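# Put blue spool on free post, return frame

## Task

Set the blue spool upright and centred on a post that holds nothing, return the frame to its rests, then open the hands and pull the arms away.

## Robot and tools

Robots and cameras. Three identical i2rt Big YAM arms, arm1, arm2 and arm3, share the scene. Each has six joints, a right hand (index, middle and ring fingers plus a thumb, 16 independently driven hinges) and a wrist camera (arm1_cam_wrist, arm2_cam_wrist, arm3_cam_wrist). cam_high and cam_low are fixed in the room. The wrist camera sits on a mast on the palm side and looks toward the index knuckle at roughly 45 degrees; an open hand blocks part of its view. The hand reaches about 1.06 m from the joint1 axis.

Frame. Everything is in one scene frame, metres, origin on the floor, +z up. Feet (base_link, each facing its own +x): arm1 at (1.451, 0.001, 0.813), arm2 at (-0.720, 1.256, 0.829), arm3 at (-0.725, -1.248, 0.819). The hand point is fixed to the palm: its +z runs along straight fingers toward the tips, +x crosses the palm away from the thumb, +y leaves the palm face (palm surface at y = -0.062). Straight fingertips end about 0.139 m beyond knuckles at z = -0.017. The mast occupies x +0.05 to +0.10, z -0.16 to -0.11, out to y = +0.06, and can bump things.

Tools.
move: one action. Keys arm1, arm2, arm3 (each that robot's own part; an omitted robot gets nothing new and its results are shown 'as last shown', statuses 'not commanded') and cameras (list from arm1_cam_wrist, arm2_cam_wrist, arm3_cam_wrist, cam_high, cam_low, all; [] for none). A robot's part may hold:
- joints: absolute targets by name. joint1_rad -2.879..2.879 (yaw about the foot, + counter-clockwise from above, 0 along the foot's +x); joint2_rad 0..3.141 (shoulder, 0 = upper arm back and level, + lifts it forward); joint3_rad 0..3.019 (elbow, 0 folded, + opens); joint4_rad -1.692..1.57 (hand pitch, + fingers up); joint5_rad -1.57..1.57 (hand sideways, + toward the arm's right); joint6_rad -2.094..2.094 (roll, + clockwise seen from behind). Hand keys hand_index_mcp ... hand_thumb_ipl each take -1..1, a goal angle scaled between the hinge's two stops. Straight values: _mcp +0.75, _abd 0.00, _pip +0.58, _dip +0.70, hand_thumb_cmc +0.71, hand_thumb_axl +0.68, hand_thumb_mcp +0.23, hand_thumb_ipl +0.17. Moving toward -1 curls fingers toward the palm, swings _abd away from the thumb, and brings the thumb (cmc) round in front of the palm. hand_current_limit -1..1 maps to a current cap of 0..550 mA (start +0.4). hand_speed -0.96..1 gives set-point speed (n+1)/2 x 8.5 rad/s (start -0.6). Omitted hand keys keep their goals, so a grip holds.
- target: absolute hand pose [x, y, z, qw, qx, qy, qz], metres and a wxyz quaternion in the scene frame, the same form as the 'hand' line. The hand travels in a straight line from its current hand_target. Alongside target, joints may contain only hand keys.
- speed: top path speed, 0.002..0.5 m/s (default 0.25; rotation up to twice that in rad/s); needs target.
- min_time_s: 0.1..8 s, lower bound on this robot's arm joint motions; used with joints.
All parts start together; hand paths share one end time set by the slowest. Paths last 0.5 to 10 s; an action stops at 15 s. Hands lag, drift and may overshoot speed, especially near full stretch, and often finish a centimetre or more off. Each step the path pose is clipped to within 100 mm and 20 degrees of the measured hand. Nothing slows for obstacles or other arms. A move with no action returns all states, images and the scene number.
wait: seconds 0..10, plus optional cameras; commands nothing, the scene keeps running.
zoom_image: camera and region [x0, y0, x1, y1] in pixels from the top-left, at most 504 by 504, on that camera's newest image.
finished_scene: scene number; ends the scene for good, so the goal must hold without the robots.

Reading results. 'move' names each robot sent a motion with 'done' or its worst status. joint_status and hand_status: 'off_target' (rested away, may keep pushing), 'time_out' (joint couldn't finish; it keeps a nearby target and pushes; on_its_own lists those; send the reported position to relieve it), 'not_followed' with 'joint command not followed' or 'pose unreachable' (a safety check withheld targets; the robot may keep trying them). hand_target is where the held joint targets put the hand. joint_positions show arm joints in rad and hinges on the -1..1 scale. Joint velocities in rad/s; 'within noise' means still. Joint torques include the arm's own weight, have per-arm offsets and noise; numbers 3 and 4 wrap at ±28 N m. hand_state gives one word per motor: moving, goal, blocked (pressing on something), overload. <motor>_current_ma is positive when driving toward -1. The 'pictures' line orders the images, which may trail the state slightly.

Cautions. Don't let parts leave the work area or hit the floor, drop or release moving parts, or slam. Hard contact between two robots fails the scene, including one hand gripping another's fingers; the collision check may act too late and allows hands and wrist cameras to meet. Arms push on contact without stopping, so avoid pressing into things. A motor at 495 mA or more for 5 s shuts down for 10 s; keep grip limits moderate. Holding loads, long stretches or unreachable poses heat motors: 'MOTOR HOT' appears at 85 °C, and at 100 °C the arm drops (OVER-TEMPERATURE FAULT, 30 to 60 s); afterwards keys read 'limit_stop_at_motor_heat', so resend targets. A refused move or wait cancels later calls in the same reply. Objects may get brief random nudges, and the scene runs while you think.

Each tool is called after "Request:" as a command line: name --argument value for each argument, lists and objects as JSON in quotes; but a table of rows of numbers goes row by row, as --pt "numbers of a row", without its own name.

## Session

Request:
move

Scene clock: 0.00 s.
Joint torques (N m): no reading
Motor temperatures (°C): arm1=[22 26 25 24 23 22] | arm2=[25 29 22 26 25 23] | arm3=[33 27 29 22 24 26]
Heat: arm1: hottest joint2_rad 26 °C; arm2: hottest joint2_rad 29 °C; arm3: hottest joint1_rad 33 °C.
Joint velocities: within noise
arm1.joint_positions: joint1_rad=-0.179 joint2_rad=+0.645 joint3_rad=+1.403 joint4_rad=-1.221 joint5_rad=+0.080 joint6_rad=+1.064 hand_index_mcp=+0.753 hand_index_abd=+0.000 hand_index_pip=+0.577 hand_index_dip=+0.696 hand_middle_mcp=+0.753 hand_middle_abd=+0.000 hand_middle_pip=+0.577 hand_middle_dip=+0.696 hand_ring_mcp=+0.753 hand_ring_abd=+0.000 hand_ring_pip=+0.577 hand_ring_dip=+0.696 hand_thumb_cmc=+0.714 hand_thumb_axl=+0.677 hand_thumb_mcp=+0.226 hand_thumb_ipl=+0.168 hand_current_limit=+0.400 hand_speed=-0.600
arm1.joint_status: not commanded
arm1.hand_state: goal,goal,goal,goal,goal,goal,goal,goal,goal,goal,goal,goal,goal,goal,goal,goal
arm1.index_mcp_current_ma: 0
arm1.index_abd_current_ma: 0
arm1.index_pip_current_ma: 0
arm1.index_dip_current_ma: 0
arm1.middle_mcp_current_ma: 0
arm1.middle_abd_current_ma: 0
arm1.middle_pip_current_ma: 0
arm1.middle_dip_current_ma: 0
arm1.ring_mcp_current_ma: 0
arm1.ring_abd_current_ma: 0
arm1.ring_pip_current_ma: 0
arm1.ring_dip_current_ma: 0
arm1.thumb_cmc_current_ma: 0
arm1.thumb_axl_current_ma: 0
arm1.thumb_mcp_current_ma: 0
arm1.thumb_ipl_current_ma: 0
arm1.hand_goal_index_mcp: 0.754
arm1.hand_goal_index_abd: 0.000
arm1.hand_goal_index_pip: 0.576
arm1.hand_goal_index_dip: 0.696
arm1.hand_goal_middle_mcp: 0.754
arm1.hand_goal_middle_abd: 0.000
arm1.hand_goal_middle_pip: 0.576
arm1.hand_goal_middle_dip: 0.696
arm1.hand_goal_ring_mcp: 0.754
arm1.hand_goal_ring_abd: 0.000
arm1.hand_goal_ring_pip: 0.576
arm1.hand_goal_ring_dip: 0.696
arm1.hand_goal_thumb_cmc: 0.714
arm1.hand_goal_thumb_axl: 0.678
arm1.hand_goal_thumb_mcp: 0.226
arm1.hand_goal_thumb_ipl: 0.168
arm1.hand: x=+1.2030 y=+0.1459 z=+1.3966 quat_wxyz=(+0.486, +0.129, -0.842, -0.193) (m; scene frame)
arm1.hand_target: x=+1.2065 y=+0.1455 z=+1.4088 quat_wxyz=(+0.497, +0.127, -0.835, -0.197) (m; scene frame)
arm1.hand_status: not commanded
arm2.joint_positions: joint1_rad=-0.417 joint2_rad=+0.555 joint3_rad=+1.348 joint4_rad=-1.327 joint5_rad=-0.049 joint6_rad=+1.126 hand_index_mcp=+0.753 hand_index_abd=+0.000 hand_index_pip=+0.577 hand_index_dip=+0.696 hand_middle_mcp=+0.753 hand_middle_abd=+0.000 hand_middle_pip=+0.577 hand_middle_dip=+0.696 hand_ring_mcp=+0.753 hand_ring_abd=+0.000 hand_ring_pip=+0.577 hand_ring_dip=+0.696 hand_thumb_cmc=+0.714 hand_thumb_axl=+0.677 hand_thumb_mcp=+0.226 hand_thumb_ipl=+0.168 hand_current_limit=+0.400 hand_speed=-0.600
arm2.joint_status: not commanded
arm2.hand_state: goal,goal,goal,goal,goal,goal,goal,goal,goal,goal,goal,goal,goal,goal,goal,goal
arm2.index_mcp_current_ma: 0
arm2.index_abd_current_ma: 0
arm2.index_pip_current_ma: 0
arm2.index_dip_current_ma: 0
arm2.middle_mcp_current_ma: 0
arm2.middle_abd_current_ma: 0
arm2.middle_pip_current_ma: 0
arm2.middle_dip_current_ma: 0
arm2.ring_mcp_current_ma: 0
arm2.ring_abd_current_ma: 0
arm2.ring_pip_current_ma: 0
arm2.ring_dip_current_ma: 0
arm2.thumb_cmc_current_ma: 0
arm2.thumb_axl_current_ma: 0
arm2.thumb_mcp_current_ma: 0
arm2.thumb_ipl_current_ma: 0
arm2.hand_goal_index_mcp: 0.754
arm2.hand_goal_index_abd: 0.000
arm2.hand_goal_index_pip: 0.576
arm2.hand_goal_index_dip: 0.696
arm2.hand_goal_middle_mcp: 0.754
arm2.hand_goal_middle_abd: 0.000
arm2.hand_goal_middle_pip: 0.576
arm2.hand_goal_middle_dip: 0.696
arm2.hand_goal_ring_mcp: 0.754
arm2.hand_goal_ring_abd: 0.000
arm2.hand_goal_ring_pip: 0.576
arm2.hand_goal_ring_dip: 0.696
arm2.hand_goal_thumb_cmc: 0.714
arm2.hand_goal_thumb_axl: 0.678
arm2.hand_goal_thumb_mcp: 0.226
arm2.hand_goal_thumb_ipl: 0.168
arm2.hand: x=-0.7782 y=+1.0168 z=+1.3728 quat_wxyz=(+0.389, +0.763, -0.418, +0.303) (m; scene frame)
arm2.hand_target: x=-0.7786 y=+1.0201 z=+1.3892 quat_wxyz=(+0.402, +0.755, -0.413, +0.312) (m; scene frame)
arm2.hand_status: not commanded
arm3.joint_positions: joint1_rad=+0.006 joint2_rad=+0.633 joint3_rad=+1.389 joint4_rad=-1.137 joint5_rad=+0.013 joint6_rad=+1.134 hand_index_mcp=+0.753 hand_index_abd=+0.000 hand_index_pip=+0.577 hand_index_dip=+0.696 hand_middle_mcp=+0.753 hand_middle_abd=+0.000 hand_middle_pip=+0.577 hand_middle_dip=+0.696 hand_ring_mcp=+0.753 hand_ring_abd=+0.000 hand_ring_pip=+0.577 hand_ring_dip=+0.696 hand_thumb_cmc=+0.714 hand_thumb_axl=+0.677 hand_thumb_mcp=+0.226 hand_thumb_ipl=+0.168 hand_current_limit=+0.400 hand_speed=-0.600
arm3.joint_status: not commanded
arm3.hand_state: goal,goal,goal,goal,goal,goal,goal,goal,goal,goal,goal,goal,goal,goal,goal,goal
arm3.index_mcp_current_ma: 0
arm3.index_abd_current_ma: 0
arm3.index_pip_current_ma: 0
arm3.index_dip_current_ma: 0
arm3.middle_mcp_current_ma: 0
arm3.middle_abd_current_ma: 0
arm3.middle_pip_current_ma: 0
arm3.middle_dip_current_ma: 0
arm3.ring_mcp_current_ma: 0
arm3.ring_abd_current_ma: 0
arm3.ring_pip_current_ma: 0
arm3.ring_dip_current_ma: 0
arm3.thumb_cmc_current_ma: 0
arm3.thumb_axl_current_ma: 0
arm3.thumb_mcp_current_ma: 0
arm3.thumb_ipl_current_ma: 0
arm3.hand_goal_index_mcp: 0.754
arm3.hand_goal_index_abd: 0.000
arm3.hand_goal_index_pip: 0.576
arm3.hand_goal_index_dip: 0.696
arm3.hand_goal_middle_mcp: 0.754
arm3.hand_goal_middle_abd: 0.000
arm3.hand_goal_middle_pip: 0.576
arm3.hand_goal_middle_dip: 0.696
arm3.hand_goal_ring_mcp: 0.754
arm3.hand_goal_ring_abd: 0.000
arm3.hand_goal_ring_pip: 0.576
arm3.hand_goal_ring_dip: 0.696
arm3.hand_goal_thumb_cmc: 0.714
arm3.hand_goal_thumb_axl: 0.678
arm3.hand_goal_thumb_mcp: 0.226
arm3.hand_goal_thumb_ipl: 0.168
arm3.hand: x=-0.5082 y=-1.0639 z=+1.4125 quat_wxyz=(-0.156, +0.620, +0.549, +0.537) (m; scene frame)
arm3.hand_target: x=-0.5103 y=-1.0673 z=+1.4257 quat_wxyz=(-0.160, +0.614, +0.544, +0.549) (m; scene frame)
arm3.hand_status: not commanded
pictures: arm1_cam_wrist, arm2_cam_wrist, arm3_cam_wrist, cam_high, cam_low
Images, in order (width x height): arm1_cam_wrist 672x504, arm2_cam_wrist 672x504, arm3_cam_wrist 672x504, cam_high 896x504, cam_low 896x504.

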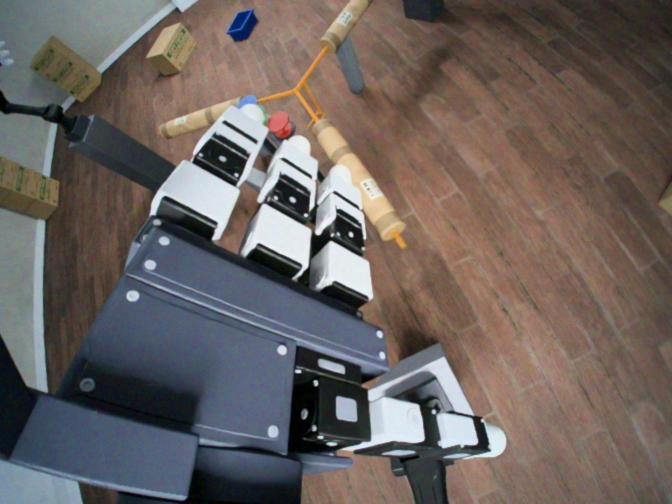

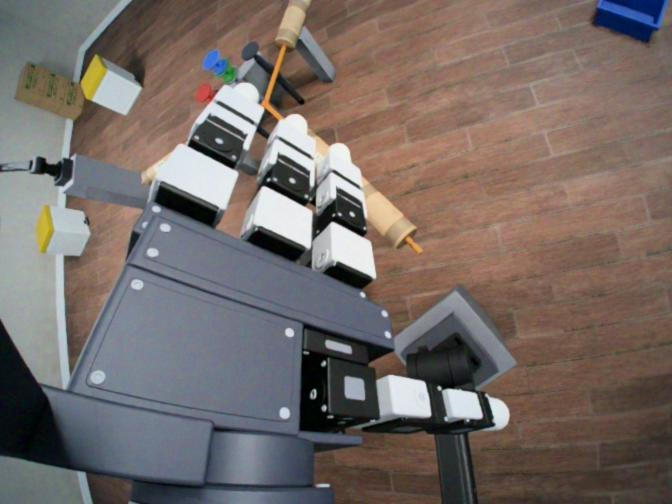

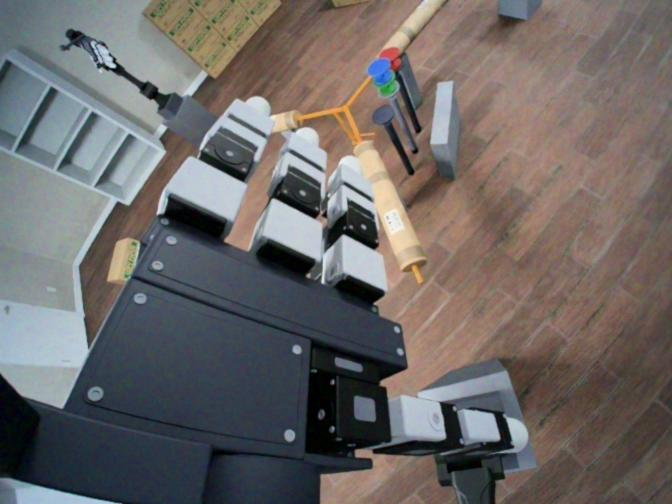

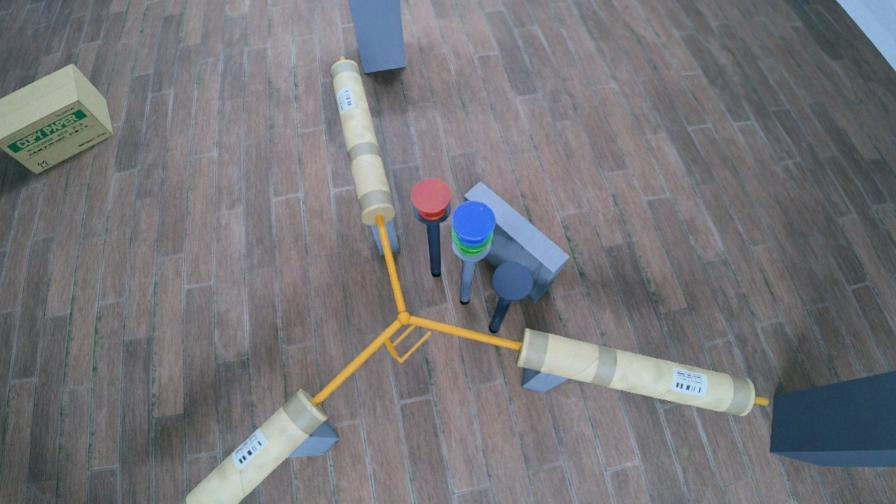

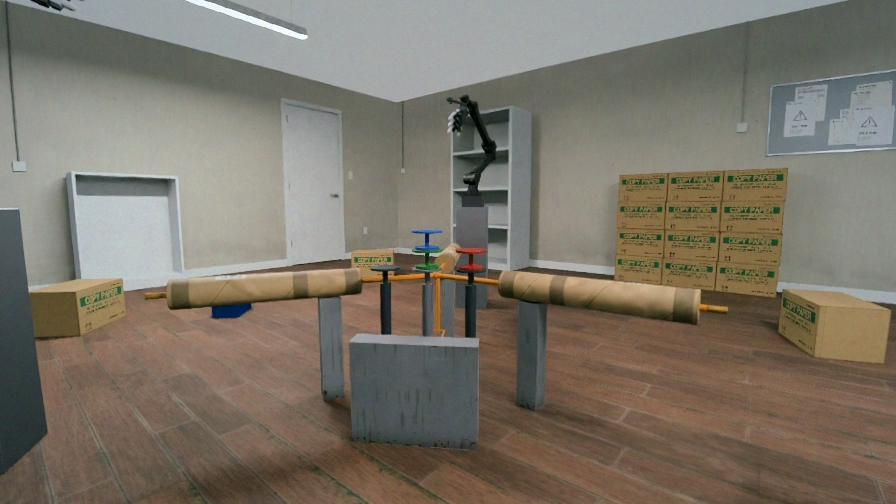

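Request:
zoom_image --camera "cam_high" --region '[300, 160, 600, 420]'

Request:
zoom_image --camera "cam_low" --region '[310, 210, 560, 350]'

Request:
zoom_image --camera "arm3_cam_wrist" --region '[260, 0, 500, 200]'

Request:
zoom_image --camera "arm2_cam_wrist" --region '[130, 0, 400, 200]'

Request:
zoom_image --camera "arm1_cam_wrist" --region '[150, 0, 420, 260]'

Scaled by 1.680 from the camera's 896x504 image, which has a finer 1280x720 frame.

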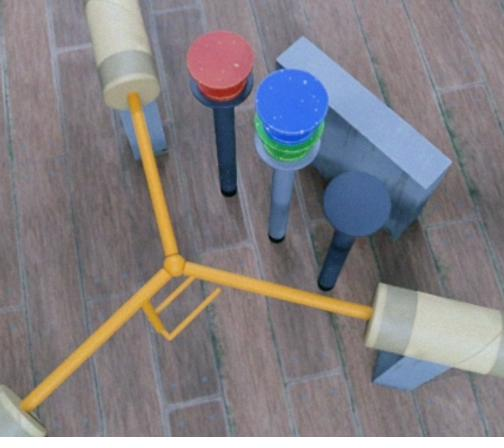

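Scaled by 2.016 from the camera's 896x504 image, which has a finer 1280x720 frame.

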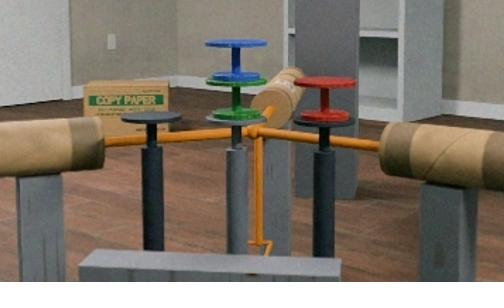

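Scaled by 2.100 from the camera's 672x504 image, which has a finer 960x720 frame.

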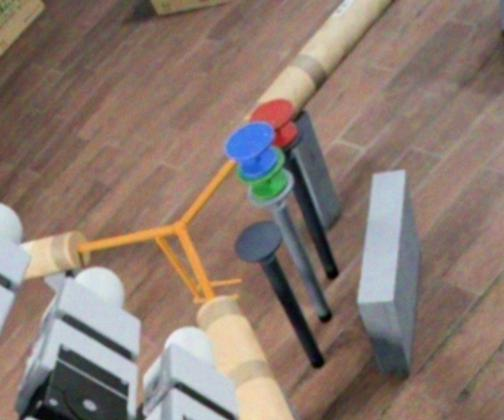

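Scaled by 1.867 from the camera's 672x504 image, which has a finer 960x720 frame.

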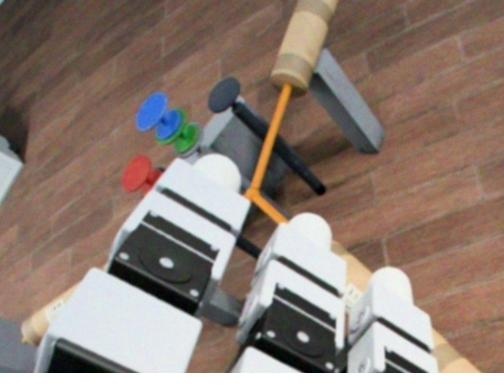

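Scaled by 1.867 from the camera's 672x504 image, which has a finer 960x720 frame.

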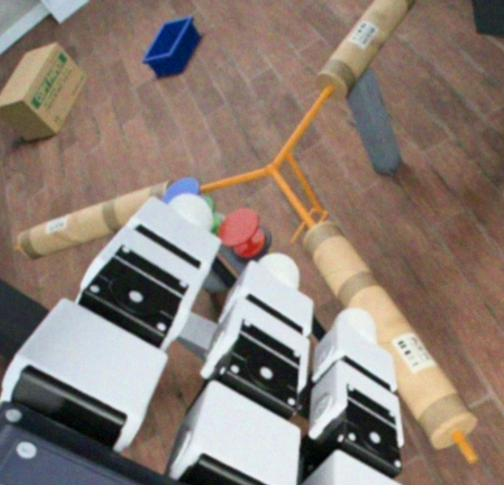

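Request:
zoom_image --camera "cam_high" --region '[360, 290, 460, 380]'

Request:
zoom_image --camera "cam_low" --region '[370, 225, 500, 345]'

Request:
zoom_image --camera "arm3_cam_wrist" --region '[300, 40, 440, 180]'

Request:
zoom_image --camera "arm1_cam_wrist" --region '[240, 50, 360, 170]'

Scaled by 5.040 from the camera's 896x504 image, which has a finer 1280x720 frame.

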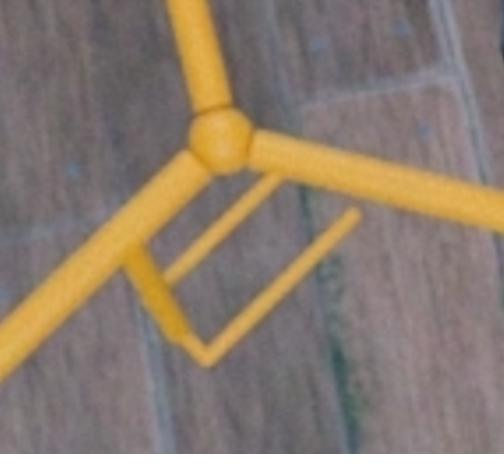

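Scaled by 3.877 from the camera's 896x504 image, which has a finer 1280x720 frame.

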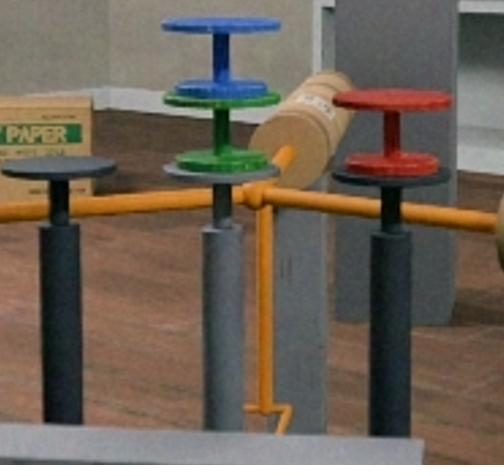

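Scaled by 3.600 from the camera's 672x504 image, which has a finer 960x720 frame.

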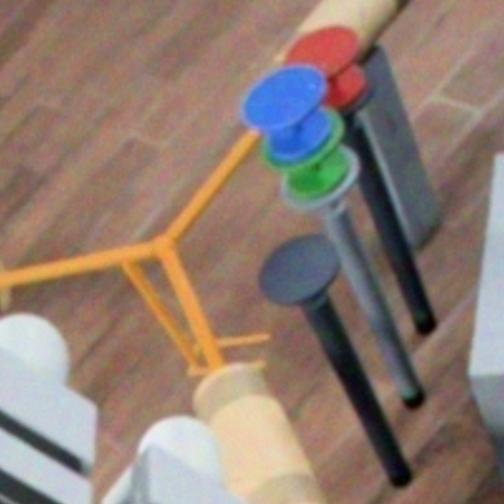

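Scaled by 4.200 from the camera's 672x504 image, which has a finer 960x720 frame.

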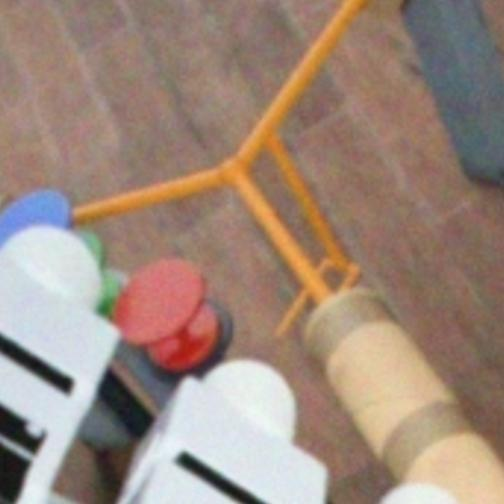

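Request:
zoom_image --camera "cam_low" --region '[420, 80, 560, 340]'

Request:
zoom_image --camera "cam_low" --region '[0, 200, 504, 504]'

Request:
zoom_image --camera "cam_low" --region '[392, 200, 896, 504]'

Request:
zoom_image --camera "cam_high" --region '[500, 200, 896, 504]'

Request:
zoom_image --camera "cam_high" --region '[250, 0, 650, 300]'

Scaled by 1.938 from the camera's 896x504 image, which has a finer 1280x720 frame.

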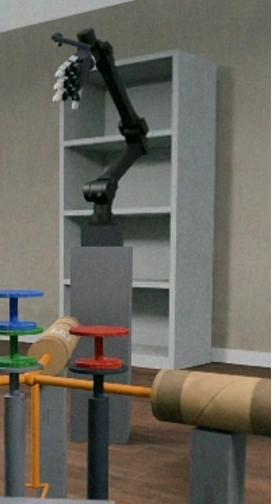

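Scaled by 1.000.

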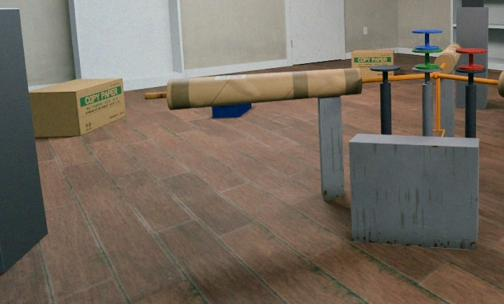

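Scaled by 1.000.

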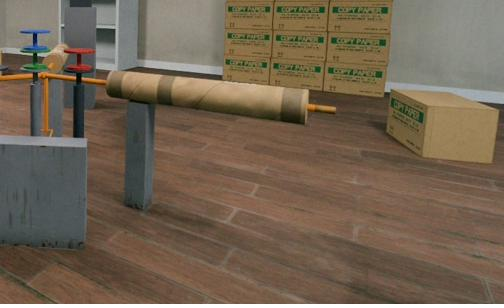

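Scaled by 1.273 from the camera's 896x504 image, which has a finer 1280x720 frame.

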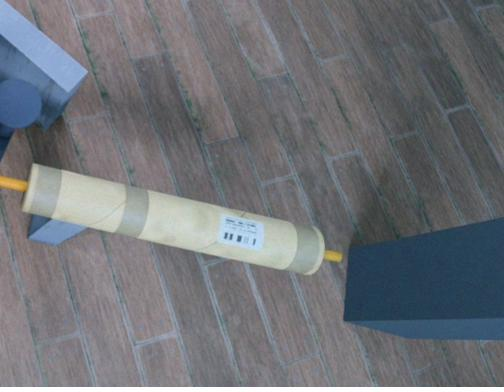

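Scaled by 1.260 from the camera's 896x504 image, which has a finer 1280x720 frame.

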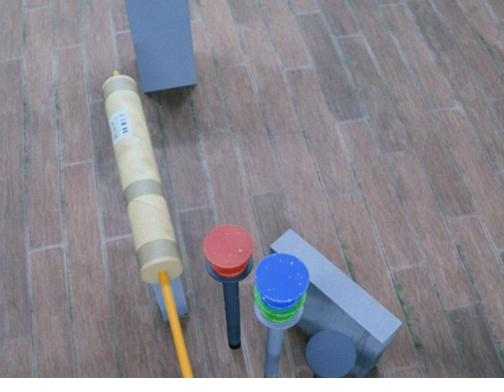

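Request:
move --arm1 '{"target":[0.80,0.30,0.85,0.7071,0.7071,0,0],"speed":0.15}' --cameras '["cam_high","cam_low","arm1_cam_wrist"]'

Scene clock: 14.87 s.
Joint torques (N m): arm1=[2.67 -21.01 9.62 1.18 -0.28 -0.32] | arm2=[-0.26 0.91 9.62 2.47 -0.07 -0.13] | arm3=[-0.91 -0.56 8.5 2.04 0.01 0.03]
Motor temperatures (°C): arm1=[22 26 27 24 23 22] | arm2=[25 29 25 26 25 23] | arm3=[33 27 31 22 24 26]
Heat: arm1: hottest joint3_rad 27 °C; arm2: hottest joint2_rad 29 °C; arm3: hottest joint1_rad 33 °C.
move: arm1 off_target
Joint velocities: within noise
arm1.joint_positions: joint1_rad=-0.723 joint2_rad=+2.557 joint3_rad=+1.576 joint4_rad=+0.970 joint5_rad=-1.581 joint6_rad=+0.063 hand_index_mcp=+0.762 hand_index_abd=+0.001 hand_index_pip=+0.577 hand_index_dip=+0.696 hand_middle_mcp=+0.761 hand_middle_abd=+0.001 hand_middle_pip=+0.577 hand_middle_dip=+0.696 hand_ring_mcp=+0.761 hand_ring_abd=+0.001 hand_ring_pip=+0.577 hand_ring_dip=+0.696 hand_thumb_cmc=+0.721 hand_thumb_axl=+0.677 hand_thumb_mcp=+0.226 hand_thumb_ipl=+0.168 hand_current_limit=+0.400 hand_speed=-0.600
arm1.joint_status: not commanded
arm1.hand_state: goal,goal,goal,goal,goal,goal,goal,goal,goal,goal,goal,goal,goal,goal,goal,goal
arm1.index_mcp_current_ma: 7
arm1.index_abd_current_ma: 0
arm1.index_pip_current_ma: 0
arm1.index_dip_current_ma: 0
arm1.middle_mcp_current_ma: 6
arm1.middle_abd_current_ma: 0
arm1.middle_pip_current_ma: 0
arm1.middle_dip_current_ma: 0
arm1.ring_mcp_current_ma: 5
arm1.ring_abd_current_ma: 0
arm1.ring_pip_current_ma: 0
arm1.ring_dip_current_ma: 0
arm1.thumb_cmc_current_ma: 5
arm1.thumb_axl_current_ma: 0
arm1.thumb_mcp_current_ma: 0
arm1.thumb_ipl_current_ma: 0
arm1.hand_goal_index_mcp: 0.754
arm1.hand_goal_index_abd: 0.000
arm1.hand_goal_index_pip: 0.576
arm1.hand_goal_index_dip: 0.696
arm1.hand_goal_middle_mcp: 0.754
arm1.hand_goal_middle_abd: 0.000
arm1.hand_goal_middle_pip: 0.576
arm1.hand_goal_middle_dip: 0.696
arm1.hand_goal_ring_mcp: 0.754
arm1.hand_goal_ring_abd: 0.000
arm1.hand_goal_ring_pip: 0.576
arm1.hand_goal_ring_dip: 0.696
arm1.hand_goal_thumb_cmc: 0.714
arm1.hand_goal_thumb_axl: 0.678
arm1.hand_goal_thumb_mcp: 0.226
arm1.hand_goal_thumb_ipl: 0.168
arm1.hand: x=+0.8086 y=+0.3046 z=+0.8521 quat_wxyz=(+0.680, +0.653, -0.263, -0.206) (m; scene frame)
arm1.hand_target: x=+0.8002 y=+0.2995 z=+0.8500 quat_wxyz=(+0.677, +0.660, -0.246, -0.214) (m; scene frame)
arm1.hand_status: off_target (0.010 m and 39.1 deg from the pose sent, 0.696 m and 128.4 deg at the start; pose on its path clipped on 94 of 269 steps; a joint's target at an end of its range on 135 of 269 steps)
arm2, arm3: as last shown
arm2.joint_positions: joint1_rad=-0.417 joint2_rad=+0.555 joint3_rad=+1.348 joint4_rad=-1.327 joint5_rad=-0.049 joint6_rad=+1.126 hand_index_mcp=+0.754 hand_index_abd=+0.001 hand_index_pip=+0.577 hand_index_dip=+0.696 hand_middle_mcp=+0.754 hand_middle_abd=+0.000 hand_middle_pip=+0.577 hand_middle_dip=+0.696 hand_ring_mcp=+0.754 hand_ring_abd=+0.000 hand_ring_pip=+0.577 hand_ring_dip=+0.696 hand_thumb_cmc=+0.714 hand_thumb_axl=+0.677 hand_thumb_mcp=+0.226 hand_thumb_ipl=+0.168 hand_current_limit=+0.400 hand_speed=-0.600
arm3.joint_positions: joint1_rad=+0.006 joint2_rad=+0.633 joint3_rad=+1.389 joint4_rad=-1.137 joint5_rad=+0.013 joint6_rad=+1.134 hand_index_mcp=+0.755 hand_index_abd=+0.001 hand_index_pip=+0.577 hand_index_dip=+0.696 hand_middle_mcp=+0.755 hand_middle_abd=+0.001 hand_middle_pip=+0.577 hand_middle_dip=+0.696 hand_ring_mcp=+0.755 hand_ring_abd=+0.001 hand_ring_pip=+0.577 hand_ring_dip=+0.696 hand_thumb_cmc=+0.715 hand_thumb_axl=+0.677 hand_thumb_mcp=+0.226 hand_thumb_ipl=+0.168 hand_current_limit=+0.400 hand_speed=-0.600
arm3.index_mcp_current_ma: 1
arm3.index_abd_current_ma: 1
arm3.index_pip_current_ma: 1
arm3.middle_mcp_current_ma: 1
arm3.middle_abd_current_ma: 1
arm3.middle_pip_current_ma: 1
arm3.ring_mcp_current_ma: 1
arm3.ring_abd_current_ma: 1
arm3.ring_pip_current_ma: 1
arm3.thumb_cmc_current_ma: 1
arm3.thumb_axl_current_ma: -1
pictures: arm1_cam_wrist, cam_high, cam_low
Images, in order (width x height): arm1_cam_wrist 672x504, cam_high 896x504, cam_low 896x504.

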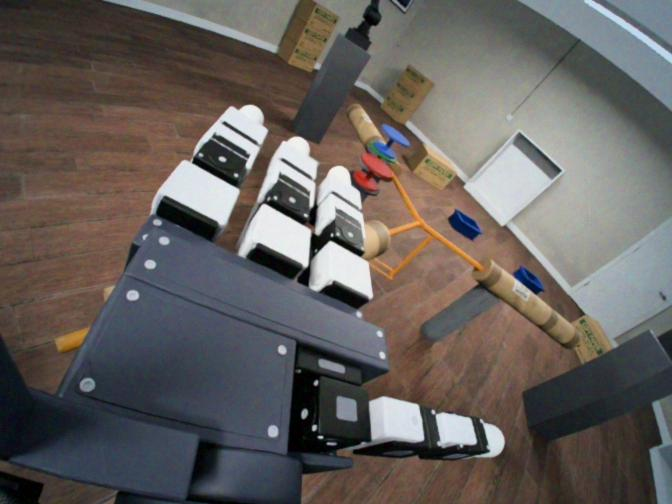

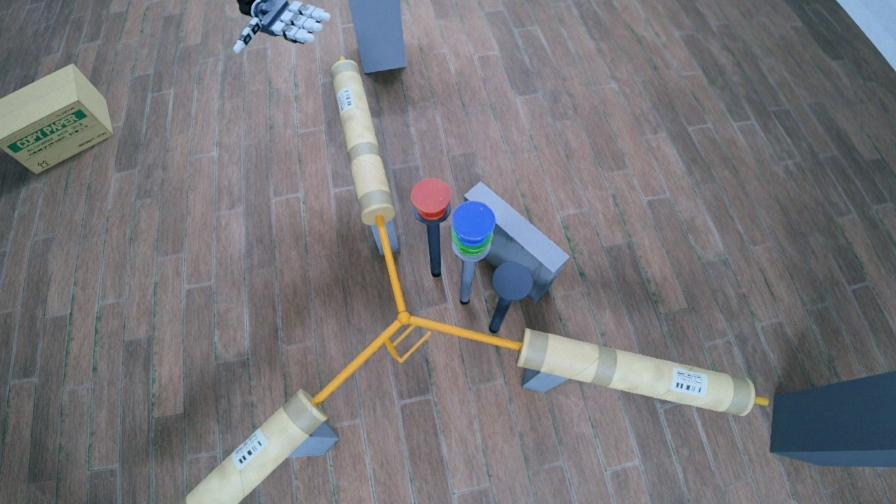

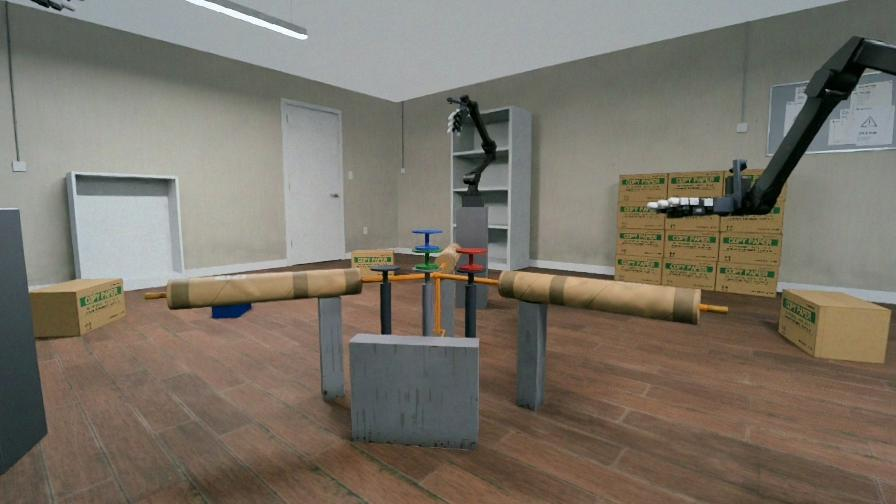

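Request:
zoom_image --camera "cam_high" --region '[220, 0, 420, 100]'

Request:
zoom_image --camera "cam_low" --region '[630, 150, 800, 340]'

Scaled by 2.520 from the camera's 896x504 image, which has a finer 1280x720 frame.

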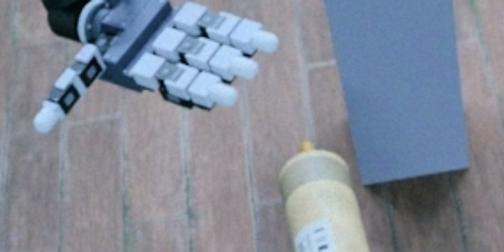

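Scaled by 2.653 from the camera's 896x504 image, which has a finer 1280x720 frame.

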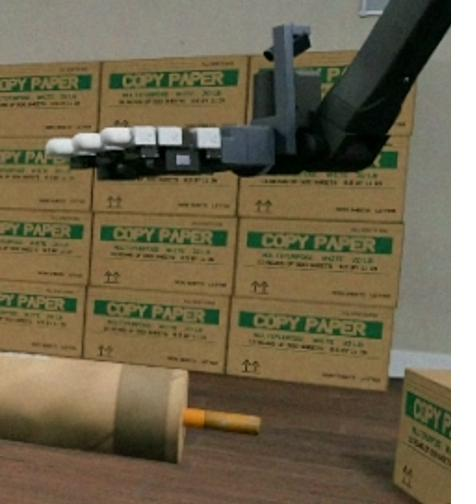

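Request:
move --arm1 '{"joints":{"joint1_rad":0.25,"joint2_rad":2.5,"joint3_rad":1.5,"joint4_rad":1.0,"joint5_rad":1.2,"joint6_rad":0},"min_time_s":5}' --arm2 '{"joints":{"joint1_rad":0.2,"joint2_rad":2.4,"joint3_rad":1.4,"joint4_rad":1.0,"joint5_rad":1.4,"joint6_rad":0},"min_time_s":6}' --arm3 '{"joints":{"joint1_rad":0.3,"joint2_rad":2.4,"joint3_rad":1.4,"joint4_rad":1.0,"joint5_rad":1.4,"joint6_rad":0},"min_time_s":6}' --cameras '["all"]'

Scene clock: 24.70 s.
Joint torques (N m): arm1=[1.79 -24 5.22 1.89 -0.08 -0.27] | arm2=[-1.03 -20.37 7.25 2.24 0.2 -0.29] | arm3=[0.32 -21.66 5.61 1.58 0.12 -0.11]
Motor temperatures (°C): arm1=[22 28 27 24 23 22] | arm2=[25 29 26 26 25 23] | arm3=[33 28 32 23 24 26]
Heat: arm1: hottest joint2_rad 28 °C; arm2: hottest joint2_rad 29 °C; arm3: hottest joint1_rad 33 °C.
move: arm1 done; arm2 done; arm3 done
Joint velocities: within noise
arm1.joint_positions: joint1_rad=+0.245 joint2_rad=+2.517 joint3_rad=+1.511 joint4_rad=+0.983 joint5_rad=+1.199 joint6_rad=+0.013 hand_index_mcp=+0.762 hand_index_abd=+0.001 hand_index_pip=+0.577 hand_index_dip=+0.696 hand_middle_mcp=+0.761 hand_middle_abd=+0.001 hand_middle_pip=+0.577 hand_middle_dip=+0.696 hand_ring_mcp=+0.761 hand_ring_abd=+0.001 hand_ring_pip=+0.577 hand_ring_dip=+0.696 hand_thumb_cmc=+0.721 hand_thumb_axl=+0.677 hand_thumb_mcp=+0.226 hand_thumb_ipl=+0.168 hand_current_limit=+0.400 hand_speed=-0.600
arm1.joint_status: all done
arm1.hand_state: goal,goal,goal,goal,goal,goal,goal,goal,goal,goal,goal,goal,goal,goal,goal,goal
arm1.index_mcp_current_ma: 7
arm1.index_abd_current_ma: 0
arm1.index_pip_current_ma: 0
arm1.index_dip_current_ma: 0
arm1.middle_mcp_current_ma: 6
arm1.middle_abd_current_ma: 0
arm1.middle_pip_current_ma: 0
arm1.middle_dip_current_ma: 0
arm1.ring_mcp_current_ma: 5
arm1.ring_abd_current_ma: 0
arm1.ring_pip_current_ma: 0
arm1.ring_dip_current_ma: 0
arm1.thumb_cmc_current_ma: 5
arm1.thumb_axl_current_ma: 0
arm1.thumb_mcp_current_ma: 0
arm1.thumb_ipl_current_ma: 0
arm1.hand_goal_index_mcp: 0.754
arm1.hand_goal_index_abd: 0.000
arm1.hand_goal_index_pip: 0.576
arm1.hand_goal_index_dip: 0.696
arm1.hand_goal_middle_mcp: 0.754
arm1.hand_goal_middle_abd: 0.000
arm1.hand_goal_middle_pip: 0.576
arm1.hand_goal_middle_dip: 0.696
arm1.hand_goal_ring_mcp: 0.754
arm1.hand_goal_ring_abd: 0.000
arm1.hand_goal_ring_pip: 0.576
arm1.hand_goal_ring_dip: 0.696
arm1.hand_goal_thumb_cmc: 0.714
arm1.hand_goal_thumb_axl: 0.678
arm1.hand_goal_thumb_mcp: 0.226
arm1.hand_goal_thumb_ipl: 0.168
arm1.hand: x=+0.7403 y=-0.0247 z=+0.8656 quat_wxyz=(+0.222, +0.230, -0.677, -0.662) (m; scene frame)
arm1.hand_target: x=+0.7425 y=-0.0282 z=+0.8755 quat_wxyz=(+0.228, +0.228, -0.675, -0.664) (m; scene frame)
arm1.hand_status: not commanded
arm2.joint_positions: joint1_rad=+0.196 joint2_rad=+2.409 joint3_rad=+1.364 joint4_rad=+0.981 joint5_rad=+1.396 joint6_rad=+0.016 hand_index_mcp=+0.761 hand_index_abd=+0.001 hand_index_pip=+0.577 hand_index_dip=+0.696 hand_middle_mcp=+0.763 hand_middle_abd=+0.001 hand_middle_pip=+0.577 hand_middle_dip=+0.696 hand_ring_mcp=+0.763 hand_ring_abd=+0.001 hand_ring_pip=+0.577 hand_ring_dip=+0.696 hand_thumb_cmc=+0.721 hand_thumb_axl=+0.677 hand_thumb_mcp=+0.226 hand_thumb_ipl=+0.168 hand_current_limit=+0.400 hand_speed=-0.600
arm2.joint_status: all done
arm2.hand_state: goal,goal,goal,goal,goal,goal,goal,goal,goal,goal,goal,goal,goal,goal,goal,goal
arm2.index_mcp_current_ma: 5
arm2.index_abd_current_ma: 0
arm2.index_pip_current_ma: 0
arm2.index_dip_current_ma: 0
arm2.middle_mcp_current_ma: 6
arm2.middle_abd_current_ma: 0
arm2.middle_pip_current_ma: 0
arm2.middle_dip_current_ma: 0
arm2.ring_mcp_current_ma: 7
arm2.ring_abd_current_ma: 0
arm2.ring_pip_current_ma: 0
arm2.ring_dip_current_ma: 0
arm2.thumb_cmc_current_ma: 4
arm2.thumb_axl_current_ma: 0
arm2.thumb_mcp_current_ma: 0
arm2.thumb_ipl_current_ma: 0
arm2.hand_goal_index_mcp: 0.754
arm2.hand_goal_index_abd: 0.000
arm2.hand_goal_index_pip: 0.576
arm2.hand_goal_index_dip: 0.696
arm2.hand_goal_middle_mcp: 0.754
arm2.hand_goal_middle_abd: 0.000
arm2.hand_goal_middle_pip: 0.576
arm2.hand_goal_middle_dip: 0.696
arm2.hand_goal_ring_mcp: 0.754
arm2.hand_goal_ring_abd: 0.000
arm2.hand_goal_ring_pip: 0.576
arm2.hand_goal_ring_dip: 0.696
arm2.hand_goal_thumb_cmc: 0.714
arm2.hand_goal_thumb_axl: 0.678
arm2.hand_goal_thumb_mcp: 0.226
arm2.hand_goal_thumb_ipl: 0.168
arm2.hand: x=-0.4438 y=+0.6667 z=+0.9082 quat_wxyz=(+0.654, +0.678, -0.224, -0.250) (m; scene frame)
arm2.hand_target: x=-0.4361 y=+0.6613 z=+0.9261 quat_wxyz=(+0.663, +0.669, -0.238, -0.236) (m; scene frame)
arm2.hand_status: not commanded
arm3.joint_positions: joint1_rad=+0.287 joint2_rad=+2.390 joint3_rad=+1.389 joint4_rad=+0.985 joint5_rad=+1.397 joint6_rad=+0.018 hand_index_mcp=+0.761 hand_index_abd=+0.001 hand_index_pip=+0.577 hand_index_dip=+0.696 hand_middle_mcp=+0.761 hand_middle_abd=+0.001 hand_middle_pip=+0.577 hand_middle_dip=+0.696 hand_ring_mcp=+0.762 hand_ring_abd=+0.001 hand_ring_pip=+0.577 hand_ring_dip=+0.696 hand_thumb_cmc=+0.721 hand_thumb_axl=+0.677 hand_thumb_mcp=+0.226 hand_thumb_ipl=+0.168 hand_current_limit=+0.400 hand_speed=-0.600
arm3.joint_status: all done
arm3.hand_state: goal,goal,goal,goal,goal,goal,goal,goal,goal,goal,goal,goal,goal,goal,goal,goal
arm3.index_mcp_current_ma: 16
arm3.index_abd_current_ma: 1
arm3.index_pip_current_ma: 1
arm3.index_dip_current_ma: 0
arm3.middle_mcp_current_ma: 17
arm3.middle_abd_current_ma: 1
arm3.middle_pip_current_ma: 1
arm3.middle_dip_current_ma: 0
arm3.ring_mcp_current_ma: 18
arm3.ring_abd_current_ma: 1
arm3.ring_pip_current_ma: 1
arm3.ring_dip_current_ma: 0
arm3.thumb_cmc_current_ma: 16
arm3.thumb_axl_current_ma: -1
arm3.thumb_mcp_current_ma: 0
arm3.thumb_ipl_current_ma: 0
arm3.hand_goal_index_mcp: 0.754
arm3.hand_goal_index_abd: 0.000
arm3.hand_goal_index_pip: 0.576
arm3.hand_goal_index_dip: 0.696
arm3.hand_goal_middle_mcp: 0.754
arm3.hand_goal_middle_abd: 0.000
arm3.hand_goal_middle_pip: 0.576
arm3.hand_goal_middle_dip: 0.696
arm3.hand_goal_ring_mcp: 0.754
arm3.hand_goal_ring_abd: 0.000
arm3.hand_goal_ring_pip: 0.576
arm3.hand_goal_ring_dip: 0.696
arm3.hand_goal_thumb_cmc: 0.714
arm3.hand_goal_thumb_axl: 0.678
arm3.hand_goal_thumb_mcp: 0.226
arm3.hand_goal_thumb_ipl: 0.168
arm3.hand: x=-0.3884 y=-0.6844 z=+0.9189 quat_wxyz=(+0.522, +0.524, +0.476, +0.475) (m; scene frame)
arm3.hand_target: x=-0.3952 y=-0.6780 z=+0.9173 quat_wxyz=(+0.521, +0.520, +0.479, +0.478) (m; scene frame)
arm3.hand_status: not commanded
pictures: arm1_cam_wrist, arm2_cam_wrist, arm3_cam_wrist, cam_high, cam_low
Images, in order (width x height): arm1_cam_wrist 672x504, arm2_cam_wrist 672x504, arm3_cam_wrist 672x504, cam_high 896x504, cam_low 896x504.

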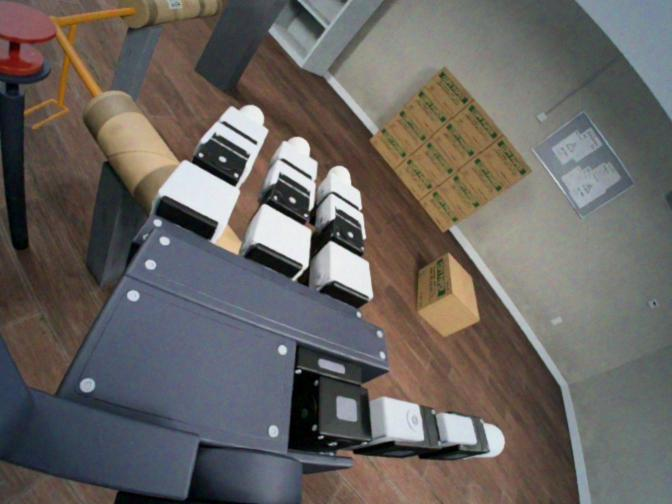

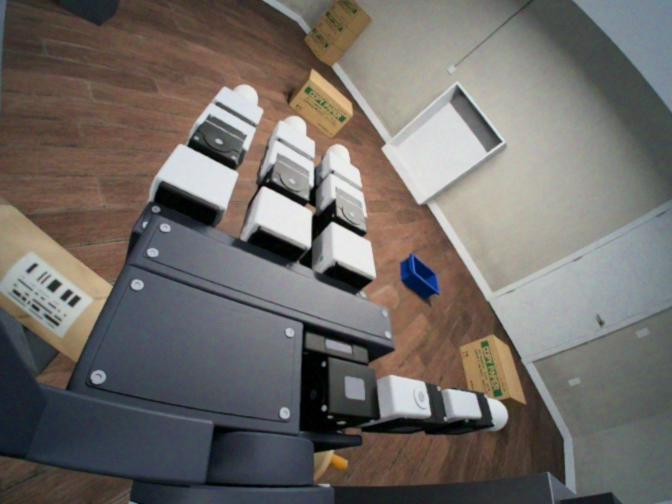

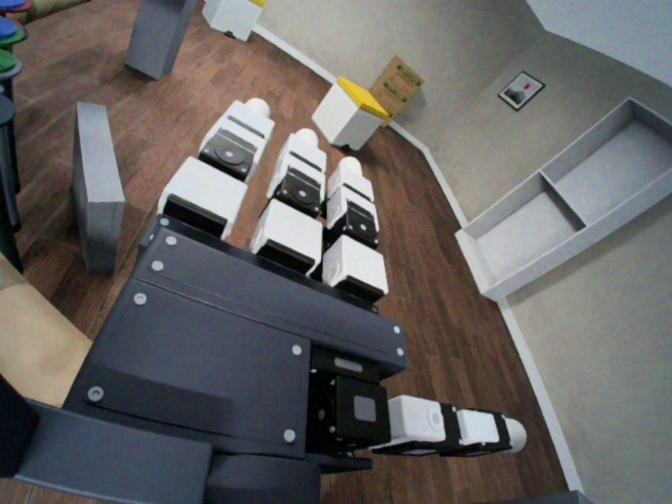

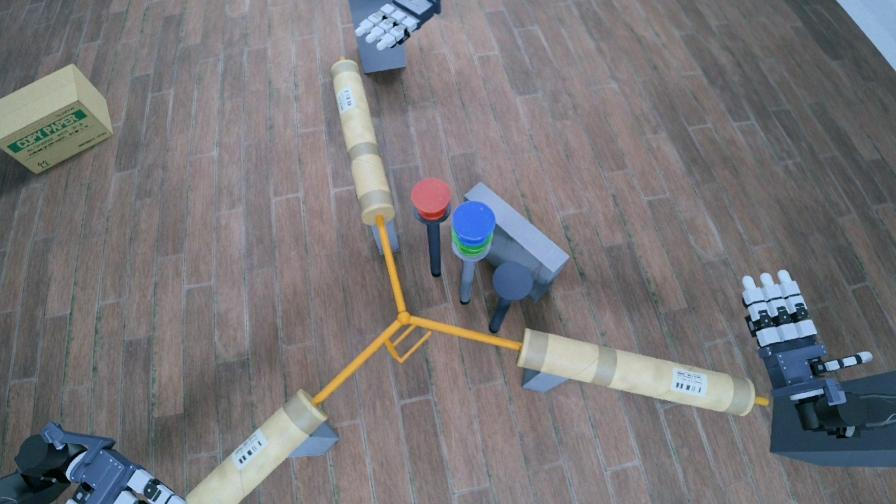

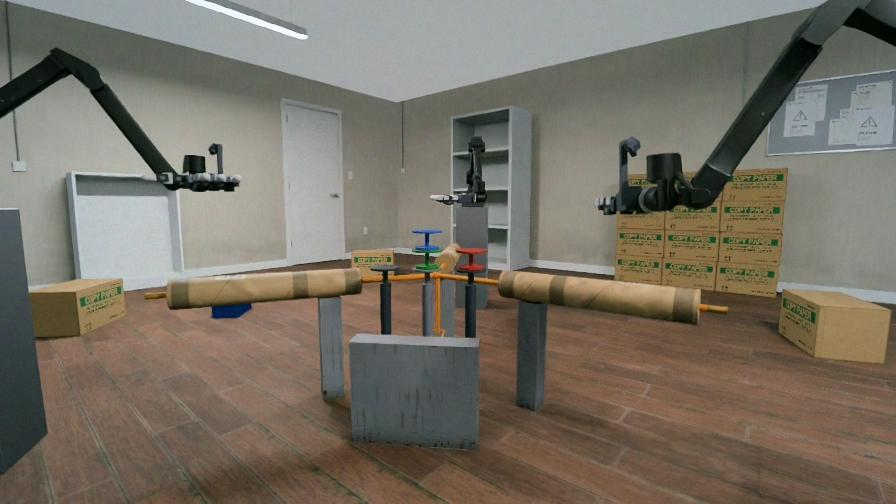

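Request:
zoom_image --camera "cam_high" --region '[720, 250, 896, 450]'

Request:
zoom_image --camera "cam_high" --region '[330, 0, 450, 80]'

Request:
zoom_image --camera "cam_high" --region '[0, 380, 240, 504]'

Scaled by 2.520 from the camera's 896x504 image, which has a finer 1280x720 frame.

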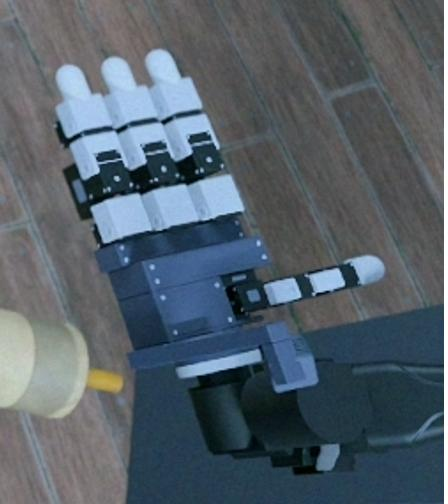

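Scaled by 4.200 from the camera's 896x504 image, which has a finer 1280x720 frame.

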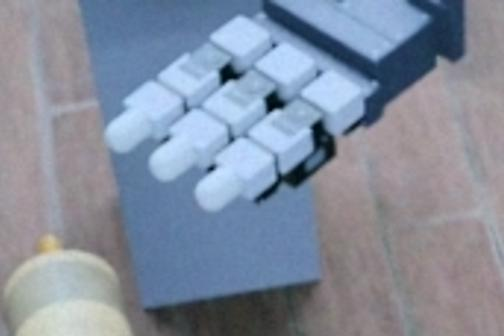

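Scaled by 2.100 from the camera's 896x504 image, which has a finer 1280x720 frame.

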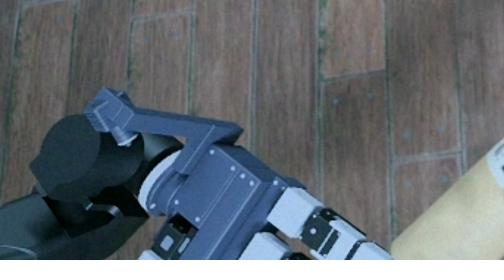

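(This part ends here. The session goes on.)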